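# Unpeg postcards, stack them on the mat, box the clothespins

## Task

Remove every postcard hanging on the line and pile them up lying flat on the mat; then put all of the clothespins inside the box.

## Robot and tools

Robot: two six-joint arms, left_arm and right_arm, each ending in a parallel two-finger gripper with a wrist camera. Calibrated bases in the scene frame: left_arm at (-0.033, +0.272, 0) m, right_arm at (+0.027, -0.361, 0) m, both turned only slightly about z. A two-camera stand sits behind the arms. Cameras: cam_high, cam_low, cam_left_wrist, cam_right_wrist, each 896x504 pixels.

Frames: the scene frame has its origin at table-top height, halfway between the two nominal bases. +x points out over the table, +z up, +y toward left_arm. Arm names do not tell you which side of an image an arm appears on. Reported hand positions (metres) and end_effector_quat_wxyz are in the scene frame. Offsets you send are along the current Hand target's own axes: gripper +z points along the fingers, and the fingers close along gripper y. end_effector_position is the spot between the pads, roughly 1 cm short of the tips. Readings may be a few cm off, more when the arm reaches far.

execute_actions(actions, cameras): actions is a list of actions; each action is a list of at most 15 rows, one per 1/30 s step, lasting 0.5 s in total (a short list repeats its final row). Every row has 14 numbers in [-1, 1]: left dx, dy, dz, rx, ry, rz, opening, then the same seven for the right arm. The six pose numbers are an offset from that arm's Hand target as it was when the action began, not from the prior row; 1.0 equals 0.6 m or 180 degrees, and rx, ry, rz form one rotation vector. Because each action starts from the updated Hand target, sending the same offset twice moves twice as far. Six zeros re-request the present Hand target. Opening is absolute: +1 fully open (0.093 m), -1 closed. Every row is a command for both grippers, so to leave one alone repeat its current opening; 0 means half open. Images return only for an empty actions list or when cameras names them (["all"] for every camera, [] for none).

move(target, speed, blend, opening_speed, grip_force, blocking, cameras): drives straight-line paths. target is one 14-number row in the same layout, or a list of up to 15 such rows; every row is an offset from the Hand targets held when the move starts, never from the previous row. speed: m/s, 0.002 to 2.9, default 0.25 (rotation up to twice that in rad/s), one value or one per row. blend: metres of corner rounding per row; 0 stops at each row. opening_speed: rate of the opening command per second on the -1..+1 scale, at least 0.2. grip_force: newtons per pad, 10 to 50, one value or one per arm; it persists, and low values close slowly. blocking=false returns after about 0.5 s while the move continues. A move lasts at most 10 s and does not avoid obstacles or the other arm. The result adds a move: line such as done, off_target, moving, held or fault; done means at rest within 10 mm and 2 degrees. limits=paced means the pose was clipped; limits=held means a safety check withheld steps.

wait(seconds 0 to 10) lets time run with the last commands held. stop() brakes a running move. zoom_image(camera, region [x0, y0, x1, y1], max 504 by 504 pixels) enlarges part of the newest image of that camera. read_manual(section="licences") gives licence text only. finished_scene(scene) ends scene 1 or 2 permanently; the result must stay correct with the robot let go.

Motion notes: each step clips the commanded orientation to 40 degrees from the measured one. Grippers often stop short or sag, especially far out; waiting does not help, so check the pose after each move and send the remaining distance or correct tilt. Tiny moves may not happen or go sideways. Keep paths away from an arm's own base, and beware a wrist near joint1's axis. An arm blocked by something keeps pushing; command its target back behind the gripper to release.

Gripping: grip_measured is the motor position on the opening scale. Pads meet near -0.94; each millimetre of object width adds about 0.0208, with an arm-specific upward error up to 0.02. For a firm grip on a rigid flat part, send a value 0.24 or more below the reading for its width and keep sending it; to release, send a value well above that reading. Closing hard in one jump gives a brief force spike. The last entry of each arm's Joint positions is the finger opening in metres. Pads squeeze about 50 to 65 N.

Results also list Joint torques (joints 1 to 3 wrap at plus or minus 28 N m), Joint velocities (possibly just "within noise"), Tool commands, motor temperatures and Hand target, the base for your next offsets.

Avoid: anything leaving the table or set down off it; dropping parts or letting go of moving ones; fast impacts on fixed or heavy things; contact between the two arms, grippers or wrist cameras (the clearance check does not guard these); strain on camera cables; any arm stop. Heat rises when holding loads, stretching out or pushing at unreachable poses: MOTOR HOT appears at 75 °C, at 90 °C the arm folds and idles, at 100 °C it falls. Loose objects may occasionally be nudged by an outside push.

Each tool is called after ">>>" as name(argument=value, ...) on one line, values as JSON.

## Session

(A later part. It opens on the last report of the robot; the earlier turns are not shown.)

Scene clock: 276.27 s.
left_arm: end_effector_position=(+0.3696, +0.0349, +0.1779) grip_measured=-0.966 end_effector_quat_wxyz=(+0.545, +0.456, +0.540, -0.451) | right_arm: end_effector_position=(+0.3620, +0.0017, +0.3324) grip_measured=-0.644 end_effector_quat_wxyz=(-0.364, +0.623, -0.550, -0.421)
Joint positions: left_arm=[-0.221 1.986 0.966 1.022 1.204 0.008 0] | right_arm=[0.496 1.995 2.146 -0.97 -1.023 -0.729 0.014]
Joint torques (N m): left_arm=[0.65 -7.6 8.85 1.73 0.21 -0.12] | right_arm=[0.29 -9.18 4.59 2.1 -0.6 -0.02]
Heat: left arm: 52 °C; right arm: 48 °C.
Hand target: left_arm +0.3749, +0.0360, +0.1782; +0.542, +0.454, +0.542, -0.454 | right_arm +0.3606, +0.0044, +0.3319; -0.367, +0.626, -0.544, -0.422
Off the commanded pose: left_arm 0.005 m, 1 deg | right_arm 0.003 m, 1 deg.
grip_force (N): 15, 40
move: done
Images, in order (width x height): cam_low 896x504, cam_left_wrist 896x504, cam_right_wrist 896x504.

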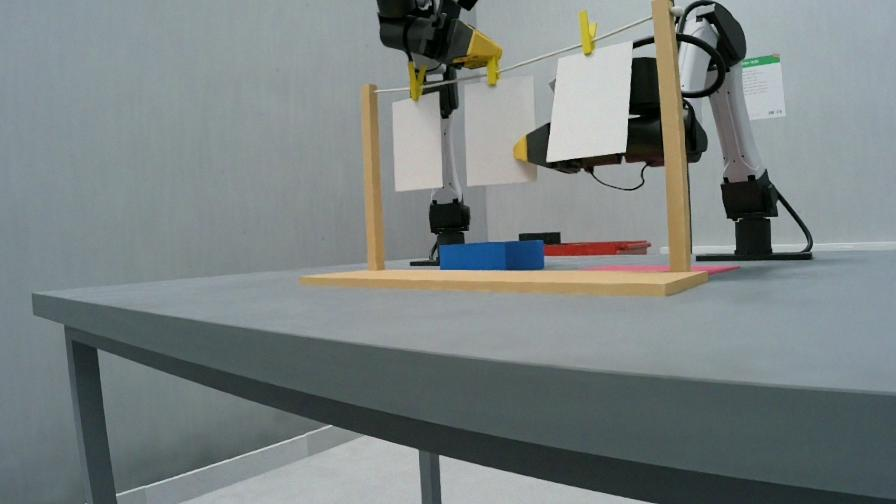

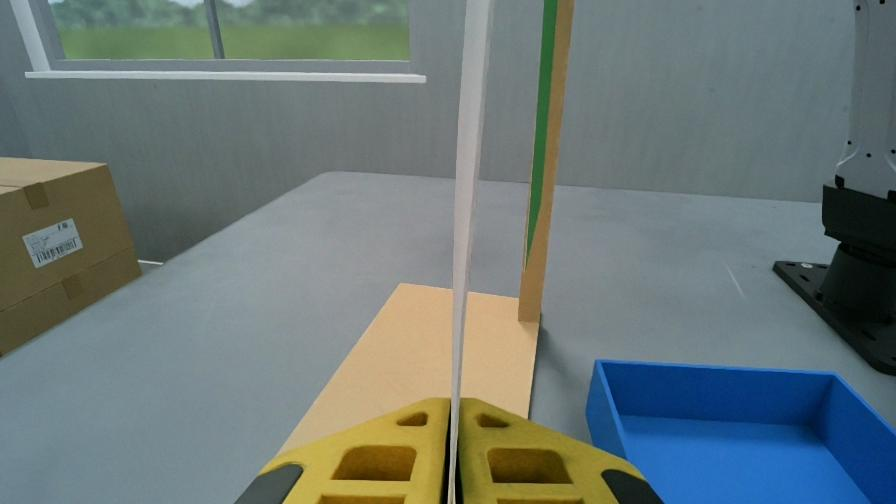

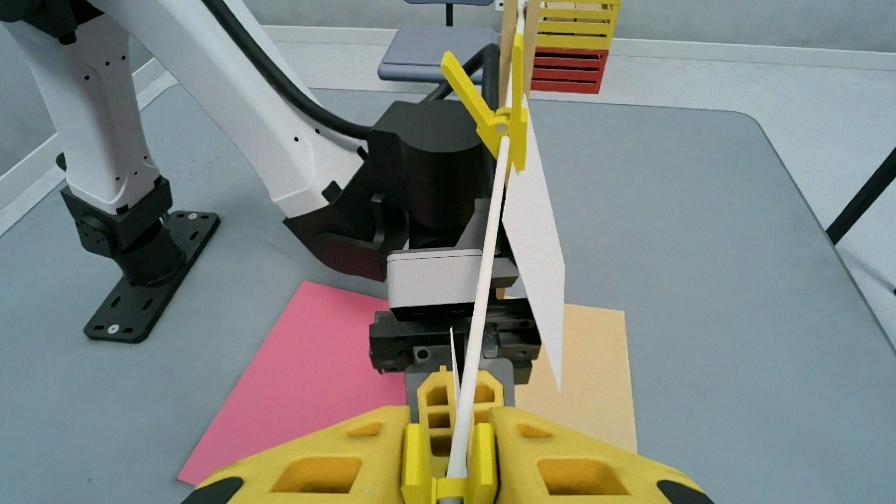

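>>> move(target=[0,0,0,0,0,0,-1,0,0,0,0,0,0,-0.8], opening_speed=0.3, cameras=["cam_right_wrist","cam_low"])

>>> zoom_image(camera="cam_low", region=[450, 30, 550, 110])

>>> zoom_image(camera="cam_right_wrist", region=[360, 360, 540, 504])

Scene clock: 292.80 s.
left_arm: end_effector_position=(+0.3696, +0.0349, +0.1779) grip_measured=-0.966 end_effector_quat_wxyz=(+0.545, +0.456, +0.540, -0.451) | right_arm: end_effector_position=(+0.3620, +0.0017, +0.3324) grip_measured=-0.741 end_effector_quat_wxyz=(-0.364, +0.623, -0.550, -0.421)
Joint positions: left_arm=[-0.221 1.986 0.966 1.022 1.204 0.008 0] | right_arm=[0.496 1.995 2.146 -0.97 -1.023 -0.729 0.01]
Joint torques (N m): left_arm=[0.47 -7.58 8.99 1.79 0.18 -0.13] | right_arm=[0.31 -9.18 4.57 2.1 -0.59 -0.02]
Heat: left arm: 52 °C; right arm: 49 °C.
Hand target: left_arm +0.3749, +0.0360, +0.1782; +0.542, +0.454, +0.542, -0.454 | right_arm +0.3606, +0.0044, +0.3319; -0.367, +0.626, -0.544, -0.422
Off the commanded pose: left_arm 0.005 m, 1 deg | right_arm 0.003 m, 1 deg.
grip_force (N): 15, 40
move: done
Images, in order (width x height): cam_low 896x504, cam_right_wrist 896x504.

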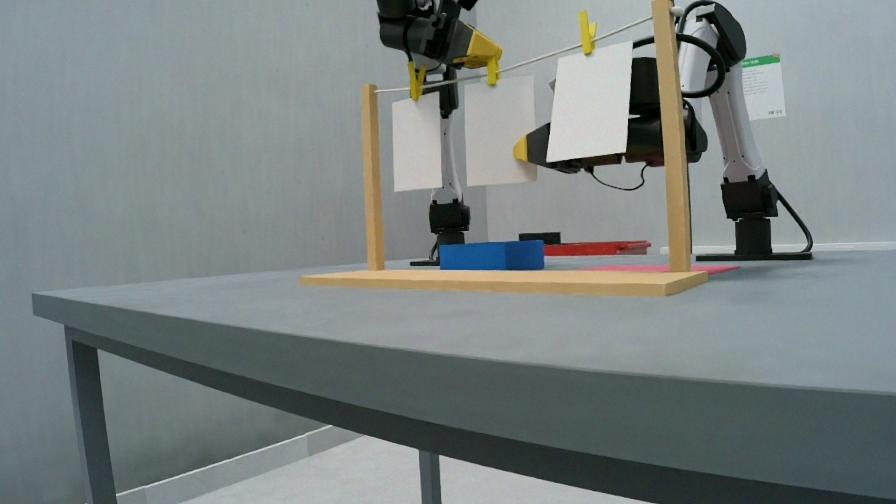

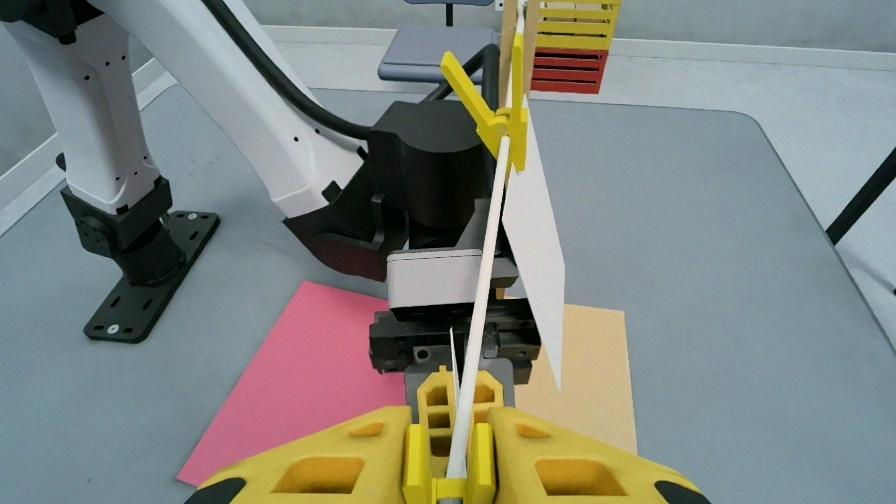

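Scaled by 5.040.

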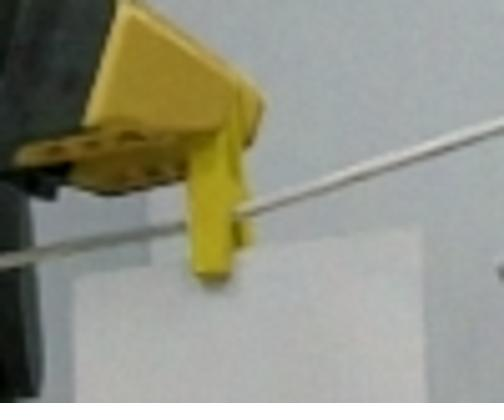

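Scaled by 2.800.

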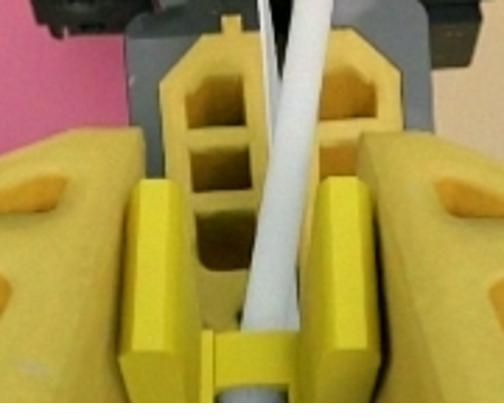

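>>> move(target=[0,0,0,0,0,0,-1,-0.0538,0.001,-0.0225,0,0,0,-0.85], speed=0.06, cameras=["cam_right_wrist","cam_low","cam_left_wrist"])

Scene clock: 300.90 s.
left_arm: end_effector_position=(+0.3696, +0.0349, +0.1779) grip_measured=-0.966 end_effector_quat_wxyz=(+0.545, +0.456, +0.540, -0.451) | right_arm: end_effector_position=(+0.3612, +0.0012, +0.3621) grip_measured=-0.750 end_effector_quat_wxyz=(-0.360, +0.619, -0.554, -0.424)
Joint positions: left_arm=[-0.221 1.986 0.966 1.022 1.204 0.008 0] | right_arm=[0.496 2.083 2.417 -1.156 -1.023 -0.717 0.009]
Joint torques (N m): left_arm=[0.73 -7.5 8.79 1.81 0.22 -0.14] | right_arm=[0.27 -8.49 7.13 1.84 -0.6 -0.13]
Heat: left arm: 51 °C; right arm: 49 °C.
Hand target: left_arm +0.3749, +0.0360, +0.1782; +0.542, +0.454, +0.542, -0.454 | right_arm +0.3600, +0.0039, +0.3669; -0.367, +0.626, -0.544, -0.422
Off the commanded pose: left_arm 0.005 m, 1 deg | right_arm 0.006 m, 2 deg.
grip_force (N): 15, 40
move: done
Images, in order (width x height): cam_low 896x504, cam_left_wrist 896x504, cam_right_wrist 896x504.

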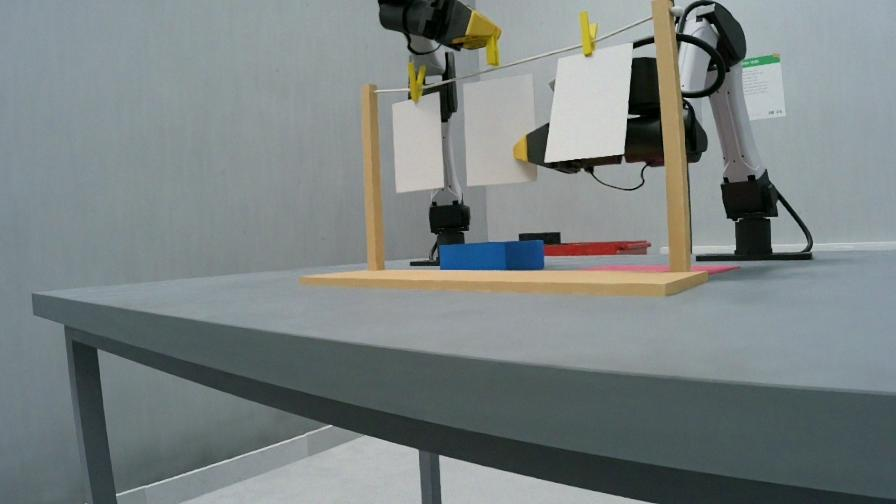

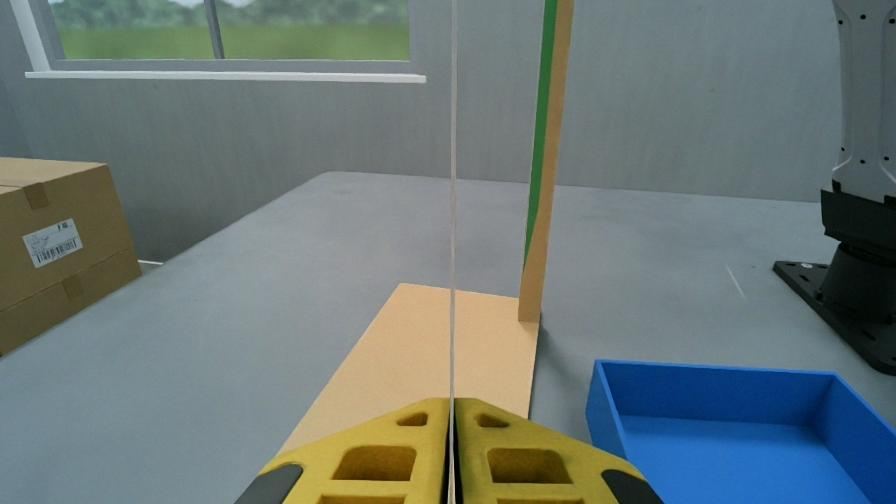

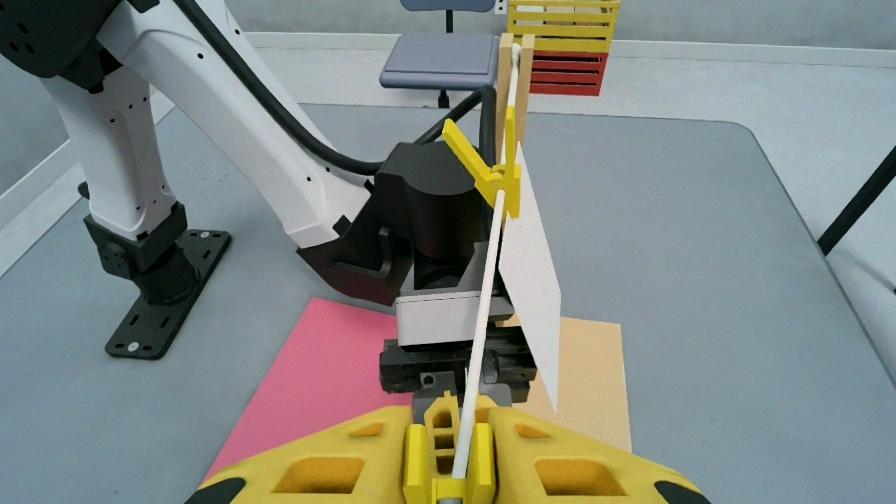

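>>> zoom_image(camera="cam_low", region=[450, 10, 550, 90])

Scaled by 5.040.

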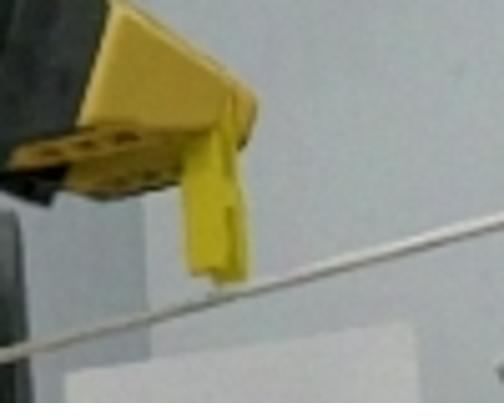

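>>> move(target=[[0,-0.1642,-0.029,0,0,0,-1,-0.0185,0.0046,-0.0432,0,0,0,-0.85],[0,-0.1642,-0.029,0,0,0,-1,-0.0123,0.1752,-0.0583,0,0,0,-0.85],[-0.1533,-0.1518,-0.3383,-0.0265,0.2221,-0.0097,-1,0.3937,0.2632,-0.0532,0,0,0,-0.85]], speed=0.2, blend=0.02, cameras=["all"])

Scene clock: 333.17 s.
left_arm: end_effector_position=(+0.2477, +0.2191, +0.2660) grip_measured=-0.966 end_effector_quat_wxyz=(+0.346, +0.532, +0.732, -0.250) | right_arm: end_effector_position=(+0.2197, -0.1359, +0.1567) grip_measured=-0.750 end_effector_quat_wxyz=(-0.354, +0.625, -0.558, -0.415)
Joint positions: left_arm=[0.254 1.516 1.557 -1.574 0.881 1.525 0] | right_arm=[0.294 1.325 0.775 -0.613 -1.115 -1.1 0.009]
Joint torques (N m): left_arm=[0.29 -4.14 8.92 0.42 0.62 0.22] | right_arm=[-0.91 -3.47 4.81 1.53 -1.09 -0.16]
Heat: left arm: 51 °C; right arm: 50 °C.
Hand target: left_arm +0.2496, +0.2199, +0.2701; +0.335, +0.551, +0.720, -0.257 | right_arm +0.2201, -0.1351, +0.1600; -0.367, +0.626, -0.544, -0.422
Off the commanded pose: left_arm 0.005 m, 3 deg | right_arm 0.003 m, 2 deg.
joint sent to its limit (left arm) — joint 4 (wrist pitch), lower limit. The joint targets are off in orientation, not in position.
grip_force (N): 15, 40
move: off_target (left_arm)

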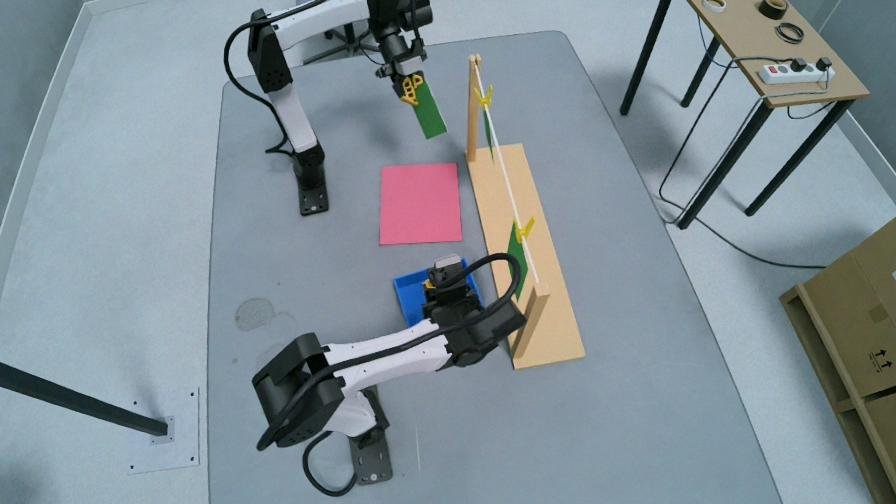

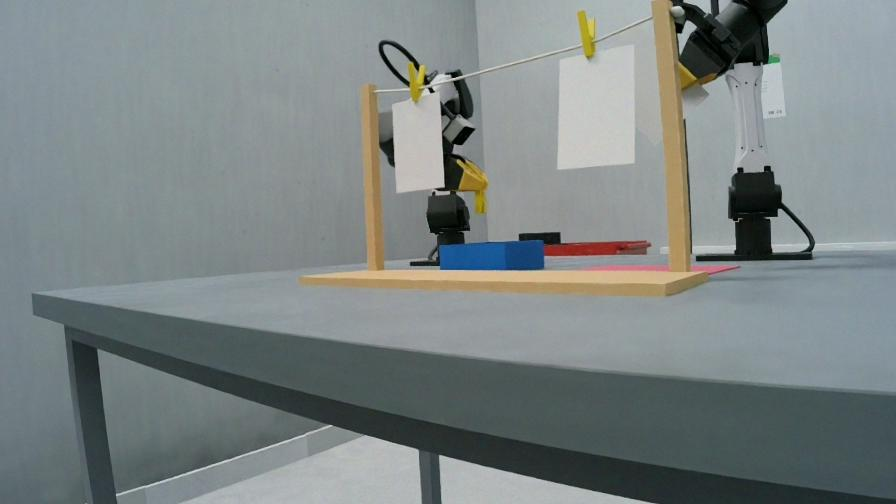

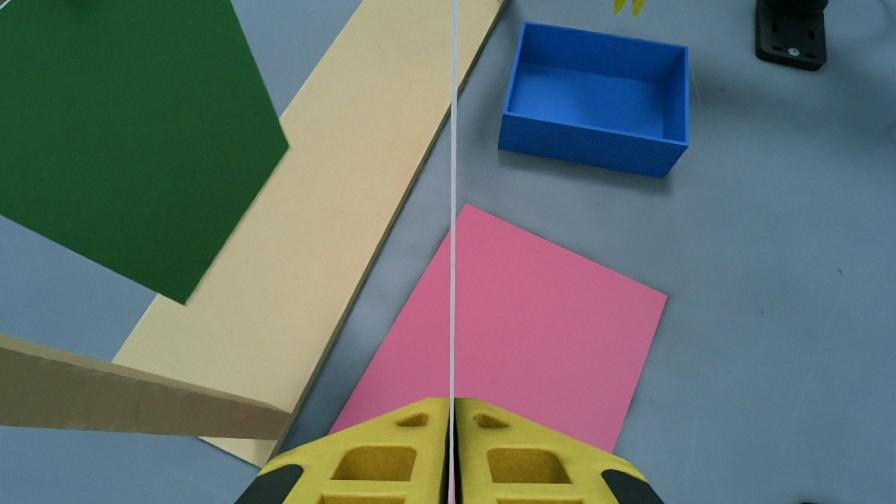

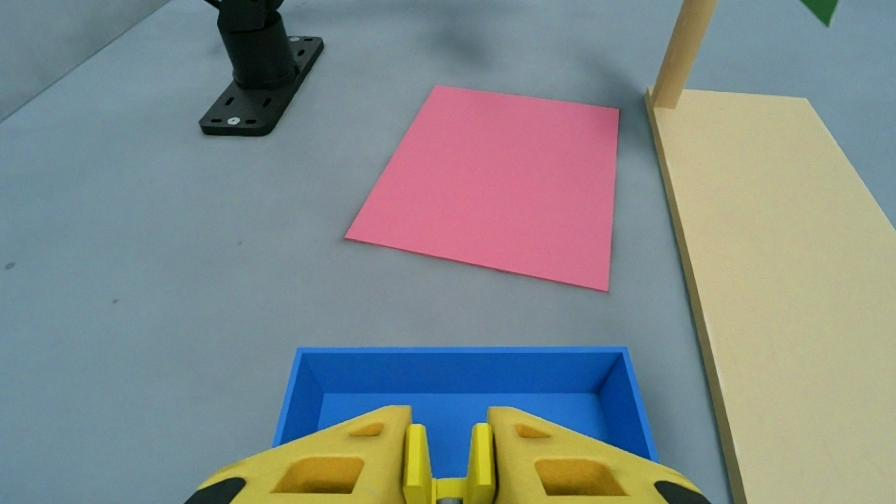

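>>> move(target=[[-0.0,0,0,0,0,0,-1,0.123,-0.0087,0.0993,0,0,0,-0.85],[0,0,0,0,0,0,-1,0.123,-0.0087,0.0993,0,0,0,-0.1]], speed=0.15, opening_speed=0.5, cameras=["cam_right_wrist","cam_low","cam_high"])

Scene clock: 372.23 s.
left_arm: end_effector_position=(+0.2476, +0.2191, +0.2659) grip_measured=-0.966 end_effector_quat_wxyz=(+0.346, +0.532, +0.732, -0.250) | right_arm: end_effector_position=(+0.2235, -0.1082, +0.0709) grip_measured=-0.101 end_effector_quat_wxyz=(-0.366, +0.624, -0.547, -0.421)
Joint positions: left_arm=[0.254 1.516 1.557 -1.574 0.881 1.525 0] | right_arm=[0.392 1.578 0.53 0.088 -1.091 -0.899 0.04]
Joint torques (N m): left_arm=[-0.08 -4.36 9.03 0.37 0.56 0.17] | right_arm=[0.31 -4.18 3.49 1.89 -0.66 0.05]
Motor temperatures (°C): left_arm=[32 43 53 44 29 30 31] | right_arm=[32 43 39 40 32 29 31]
Heat: left arm: 53 °C; right arm: 43 °C.
Hand target: left_arm +0.2497, +0.2199, +0.2701; +0.335, +0.551, +0.719, -0.257 | right_arm +0.2215, -0.1071, +0.0693; -0.367, +0.626, -0.544, -0.422
Off the commanded pose: left_arm 0.005 m, 3 deg | right_arm 0.003 m, 0 deg.
joint sent to its limit (left arm) — joint 4 (wrist pitch), lower limit. The joint targets are off in orientation, not in position.
grip_force (N): 15, 40
move: off_target (left_arm)
Images, in order (width x height): cam_high 896x504, cam_low 896x504, cam_right_wrist 896x504.

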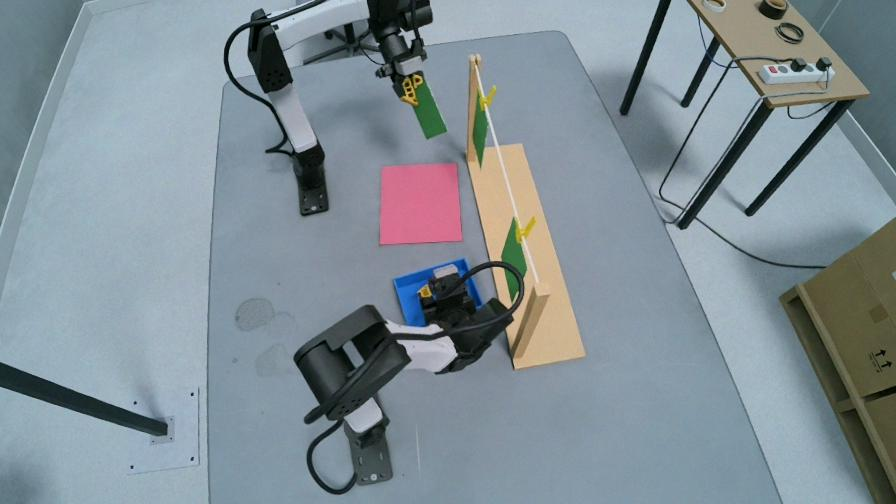

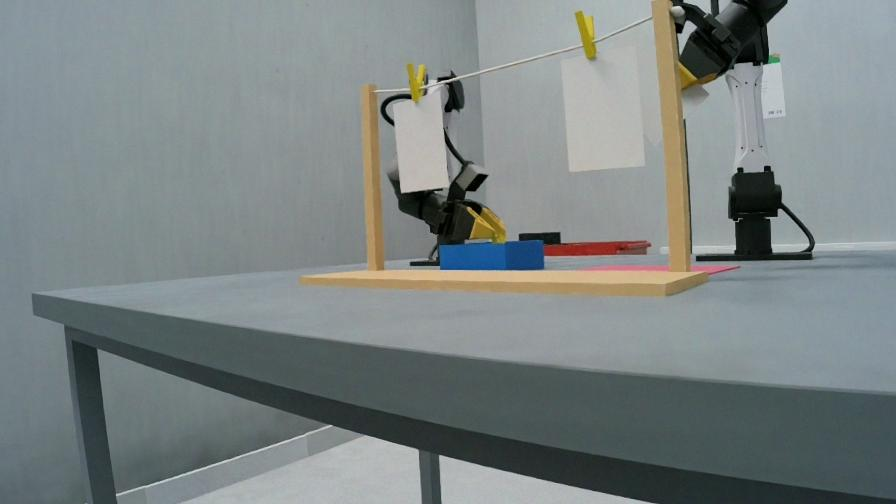

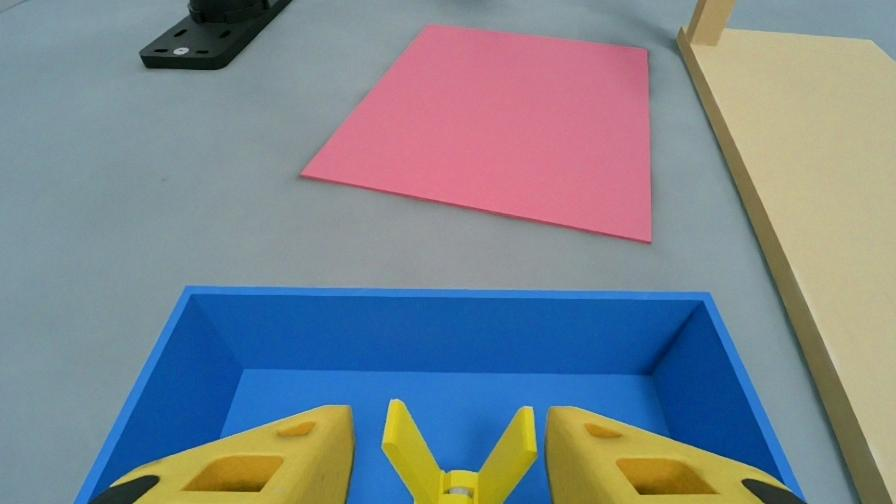

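>>> move(target=[[0.0434,-0.0101,0.0781,-0.03,-0.0432,0.1683,-1,-0.0463,0,-0.102,0,0,0,0.0],[0.1303,-0.0302,0.2342,-0.0899,-0.1297,0.5048,-1,-0.3987,-0.0998,-0.4085,0.0927,0,0.0375,0.516]], speed=0.25, blend=0.02, cameras=["all"])

Scene clock: 417.53 s.
left_arm: end_effector_position=(+0.2472, +0.1596, +0.1184) grip_measured=-0.966 end_effector_quat_wxyz=(+0.672, +0.722, +0.128, +0.102) | right_arm: end_effector_position=(+0.2990, -0.2346, +0.3752) grip_measured=+0.515 end_effector_quat_wxyz=(+0.439, -0.518, +0.650, +0.343)
Joint positions: left_arm=[0.171 1.591 0.383 0.658 1.427 2.091 0] | right_arm=[-0.14 1.496 1.811 -1.581 -1.162 -1.251 0.07]
Joint torques (N m): left_arm=[0.18 -3.41 6.04 1.69 0.63 0.08] | right_arm=[-0.79 -3.74 6.28 1.01 -1.04 -0.04]
Heat: left arm: 53 °C; right arm: 42 °C.
Hand target: left_arm +0.2470, +0.1598, +0.1198; +0.607, +0.790, +0.068, +0.053 | right_arm +0.2997, -0.2349, +0.3830; +0.428, -0.533, +0.635, +0.359
Off the commanded pose: left_arm 0.002 m, 14 deg | right_arm 0.008 m, 3 deg.
joint sent to its limit (left arm) — joint 6 (wrist roll), upper limit. The joint targets are off in orientation, not in position.
joint sent to its limit (right arm) — joint 4 (wrist pitch), lower limit. The joint targets are off in orientation, not in position.
grip_force (N): 15, 40
move: off_target (left_arm, right_arm); target 2's new opening was sent with right_arm's hand 0.008 m and 3 deg from that target

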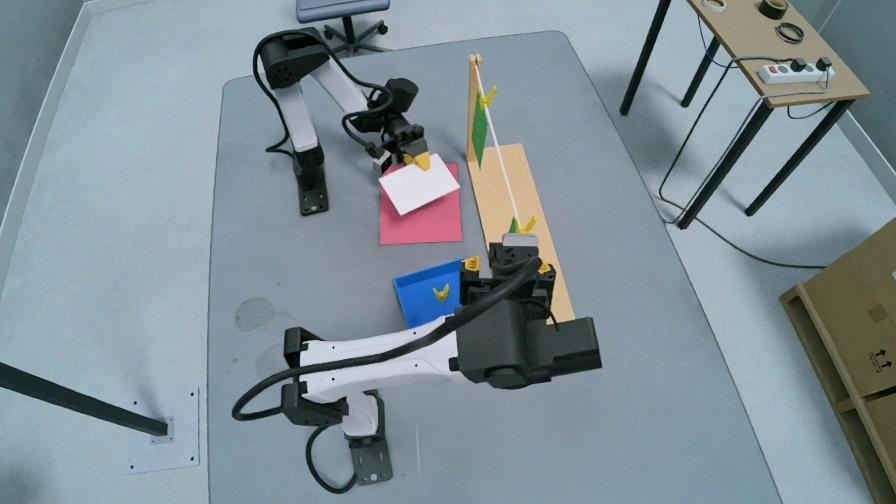

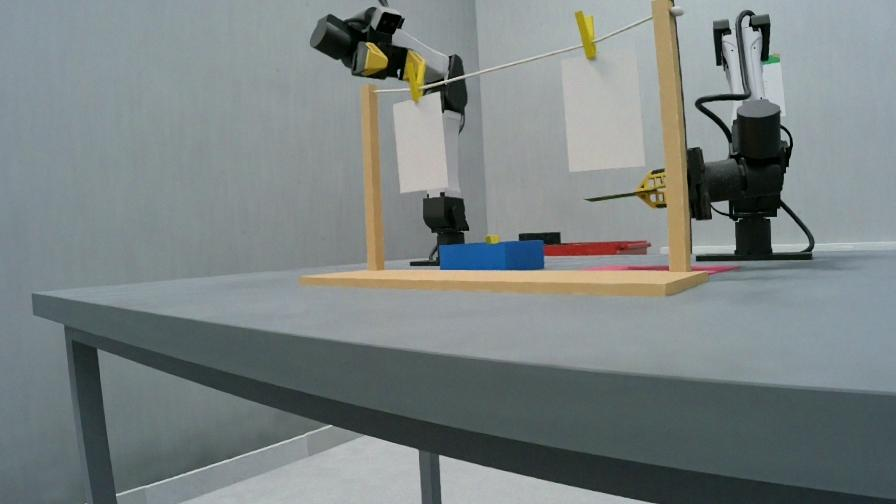

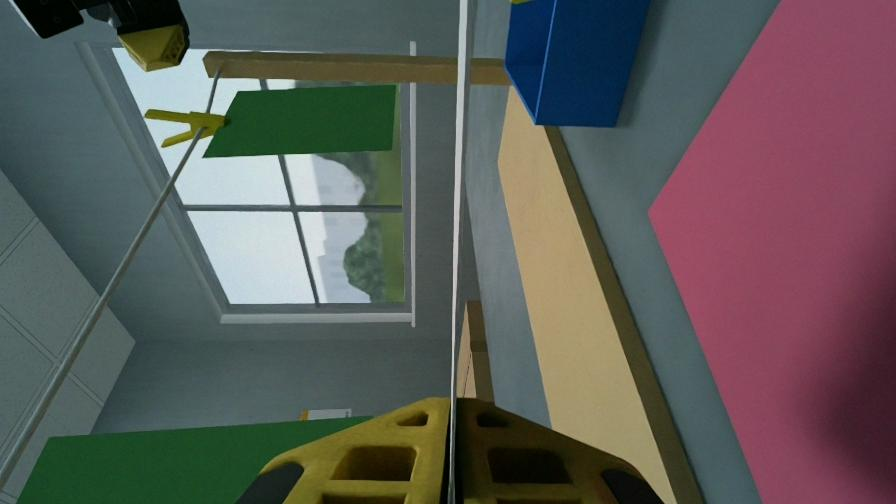

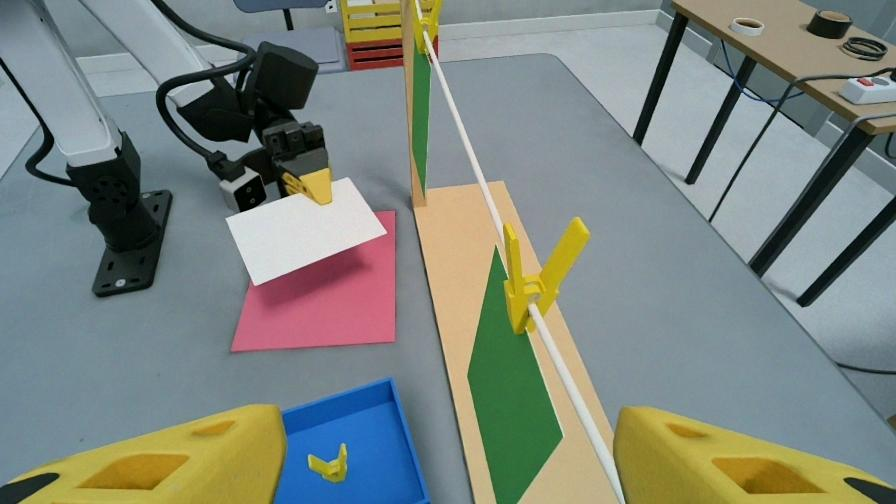

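>>> move(target=[[-0.0507,0.1288,-0.0347,0,0,-0.5,-1,0,0,0,0,0,0,0.516],[-0.1133,0,0,0,0,-1.0,-1,0,0,0,0,0,0,0.516]], speed=0.3, blend=0.03, cameras=["all"])

Scene clock: 466.90 s.
left_arm: end_effector_position=(+0.1817, +0.1487, +0.1201) grip_measured=-0.969 end_effector_quat_wxyz=(+0.052, -0.068, +0.788, -0.610) | right_arm: end_effector_position=(+0.2990, -0.2346, +0.3752) grip_measured=+0.515 end_effector_quat_wxyz=(+0.439, -0.518, +0.650, +0.343)
Joint positions: left_arm=[0.165 1.449 0.622 -0.842 1.316 0.1 0] | right_arm=[-0.14 1.496 1.811 -1.581 -1.162 -1.251 0.07]
Joint torques (N m): left_arm=[0.2 -4.77 5.19 0.46 0.74 -0.14] | right_arm=[-0.8 -3.73 6.28 1.01 -1.04 -0.04]
Heat: left arm: 49 °C; right arm: 41 °C.
Hand target: left_arm +0.1801, +0.1481, +0.1197; +0.053, -0.068, +0.790, -0.607 | right_arm +0.2997, -0.2349, +0.3830; +0.428, -0.533, +0.635, +0.359
Off the commanded pose: left_arm 0.002 m, 0 deg | right_arm 0.008 m, 3 deg.
joint sent to its limit (right arm) — joint 4 (wrist pitch), lower limit. The joint targets are off in orientation, not in position.
grip_force (N): 15, 40
move: off_target (right_arm)

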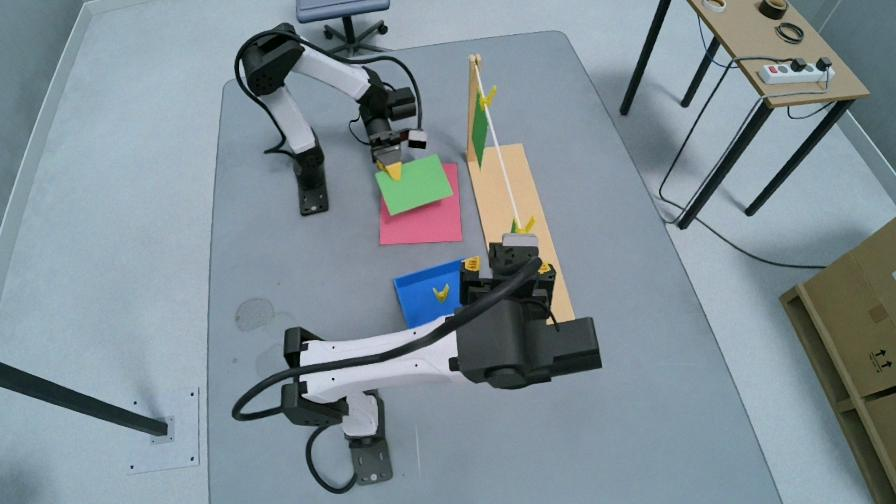

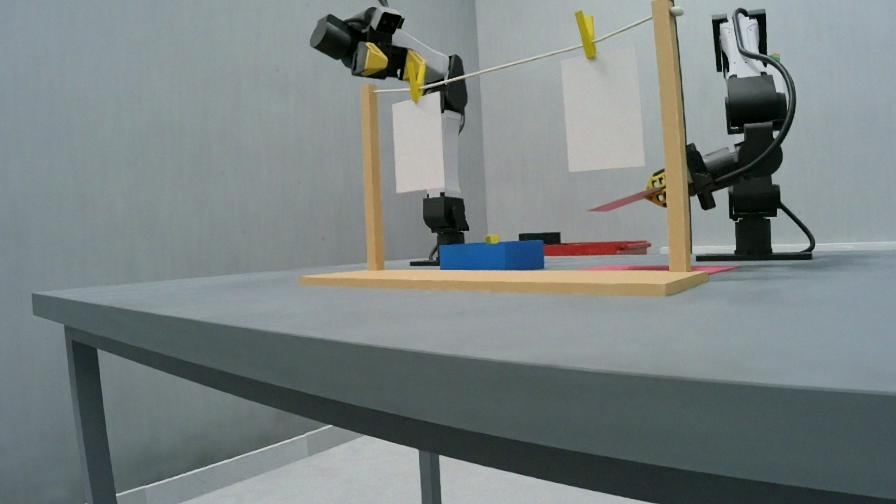

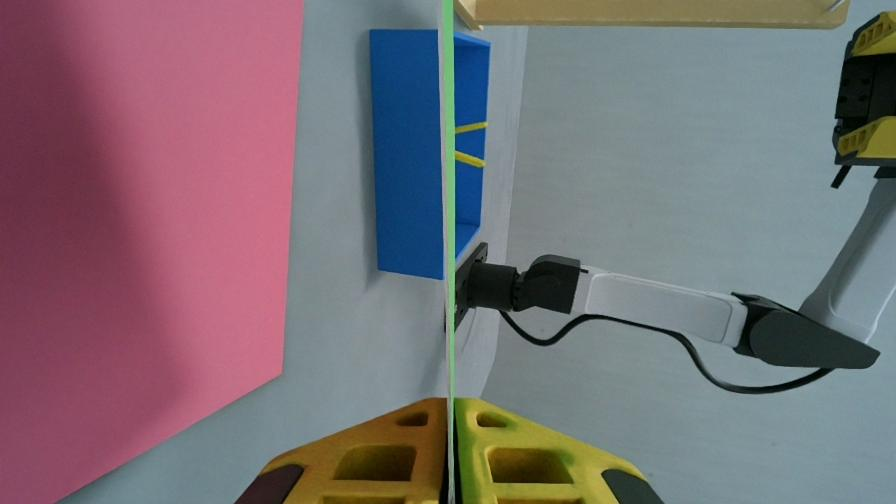

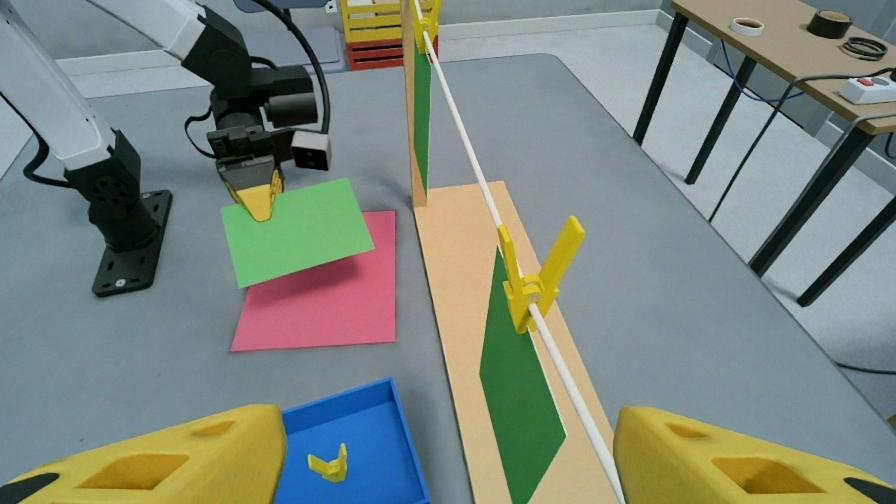

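>>> move(target=[0,0.1348,0.0359,0,0,0,-1,0,0,0,0,0,0,0.516], speed=0.1, cameras=["cam_high","cam_low","cam_right_wrist","cam_left_wrist"])

>>> zoom_image(camera="cam_low", region=[540, 150, 760, 290])

Scene clock: 486.83 s.
left_arm: end_effector_position=(+0.1814, +0.1489, +0.0372) grip_measured=-0.969 end_effector_quat_wxyz=(+0.055, -0.066, +0.789, -0.608) | right_arm: end_effector_position=(+0.2990, -0.2346, +0.3752) grip_measured=+0.515 end_effector_quat_wxyz=(+0.439, -0.518, +0.650, +0.343)
Joint positions: left_arm=[0.165 1.764 0.475 -0.368 1.312 0.095 0] | right_arm=[-0.14 1.496 1.811 -1.581 -1.162 -1.251 0.07]
Joint torques (N m): left_arm=[0.18 -4.86 3.08 0.45 0.74 -0.13] | right_arm=[-0.79 -3.74 6.28 1.01 -1.04 -0.04]
Motor temperatures (°C): left_arm=[32 40 48 40 30 29 31] | right_arm=[32 41 40 37 32 29 30]
Heat: left arm: 48 °C; right arm: 41 °C.
Hand target: left_arm +0.1803, +0.1482, +0.0361; +0.054, -0.068, +0.790, -0.607 | right_arm +0.2997, -0.2349, +0.3830; +0.428, -0.533, +0.635, +0.359
Off the commanded pose: left_arm 0.002 m, 0 deg | right_arm 0.008 m, 3 deg.
joint sent to its limit (right arm) — joint 4 (wrist pitch), lower limit. The joint targets are off in orientation, not in position.
grip_force (N): 15, 40
move: off_target (right_arm)

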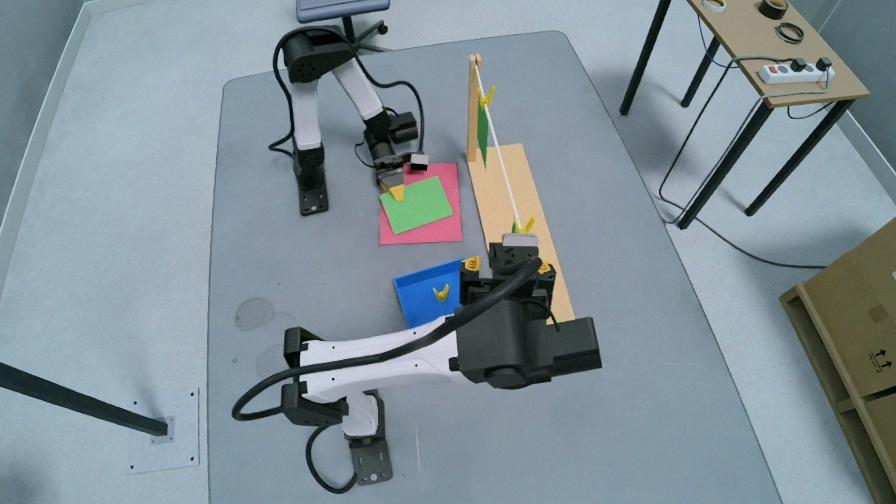

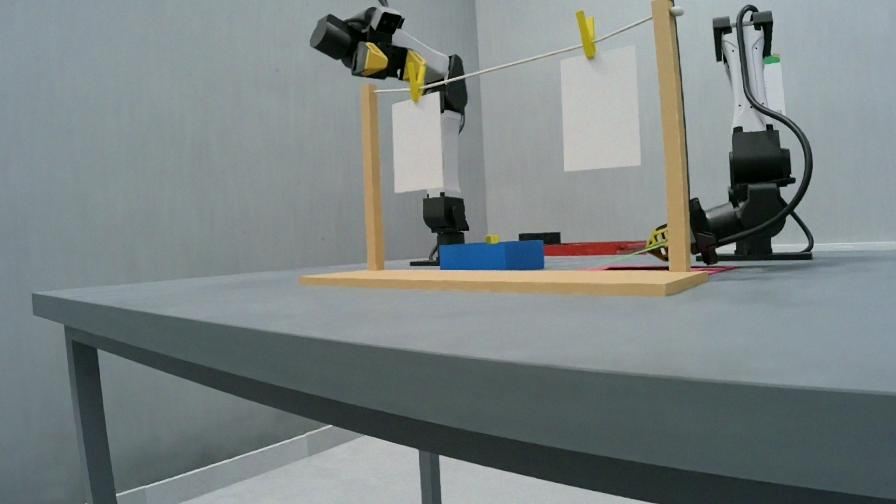

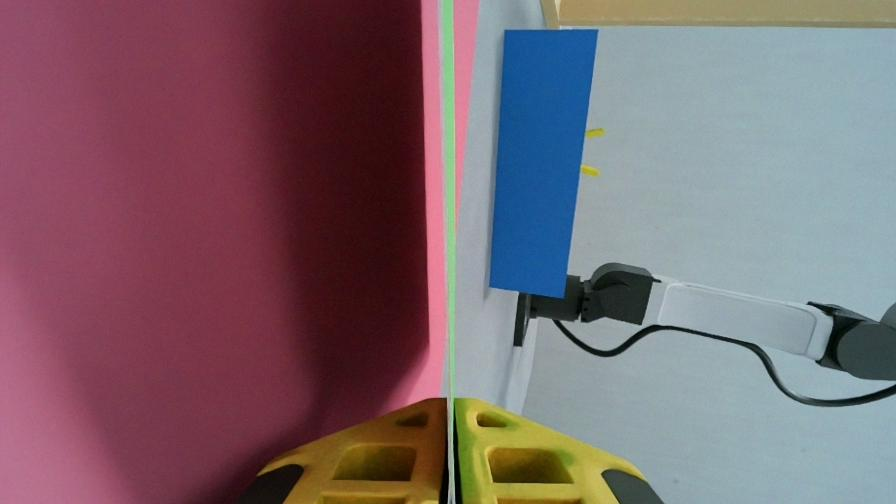

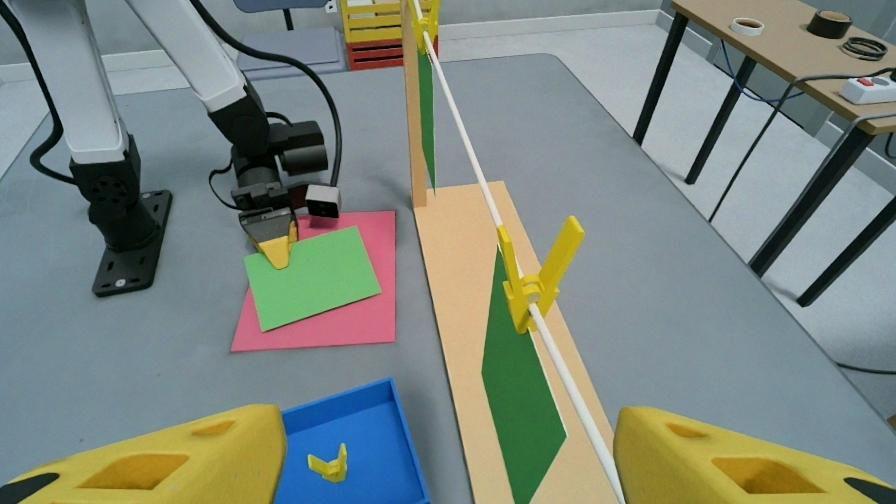

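Scaled by 2.291.

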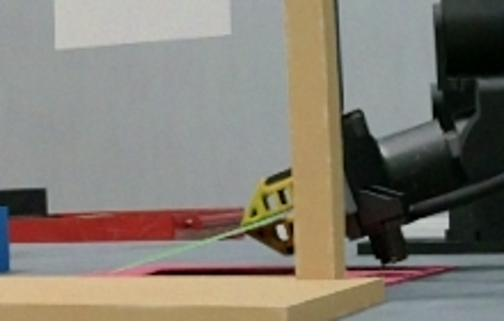

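>>> move(target=[0,0.1348,0.0359,0,0,0,-0.6,0,0,0,0,0,0,0.516], speed=0.1, opening_speed=0.3, cameras=["cam_low"])

>>> zoom_image(camera="cam_low", region=[540, 150, 760, 290])

Scene clock: 495.03 s.
left_arm: end_effector_position=(+0.1895, +0.1555, +0.0525) grip_measured=-0.602 end_effector_quat_wxyz=(+0.092, -0.088, +0.699, -0.704) | right_arm: end_effector_position=(+0.2990, -0.2346, +0.3752) grip_measured=+0.515 end_effector_quat_wxyz=(+0.439, -0.518, +0.650, +0.343)
Joint positions: left_arm=[0.221 1.952 0.499 -0.394 1.579 0.282 0.016] | right_arm=[-0.14 1.496 1.811 -1.581 -1.162 -1.251 0.07]
Joint torques (N m): left_arm=[0.77 6.67 1.94 0.91 -1.9 0.9] | right_arm=[-0.8 -3.73 6.27 1.01 -1.04 -0.04]
Heat: left arm: 47 °C; right arm: 41 °C.
Hand target: left_arm +0.1804, +0.1483, -0.0477; +0.054, -0.068, +0.790, -0.607 | right_arm +0.2997, -0.2349, +0.3830; +0.428, -0.533, +0.635, +0.359
Off the commanded pose: left_arm 0.101 m, 16 deg | right_arm 0.008 m, 3 deg.
joint sent to its limit (right arm) — joint 4 (wrist pitch), lower limit. The joint targets are off in orientation, not in position.
grip_force (N): 15, 40
move: off_target (left_arm, right_arm)
Images, in order (width x height): cam_low 896x504.

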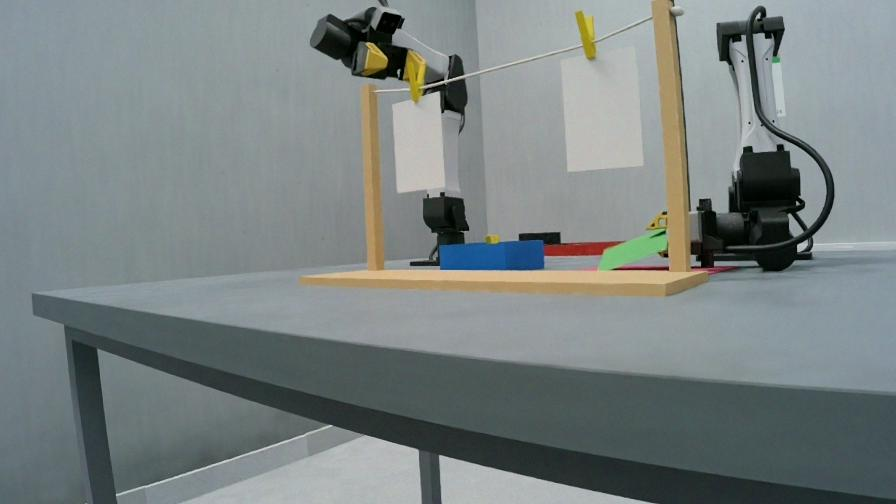

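Scaled by 2.291.

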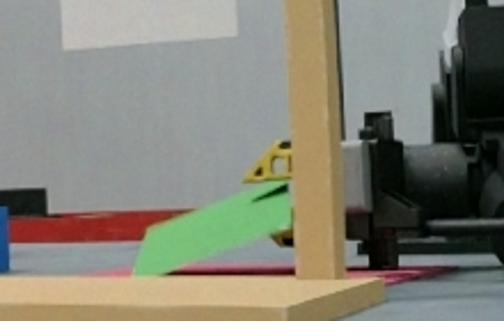

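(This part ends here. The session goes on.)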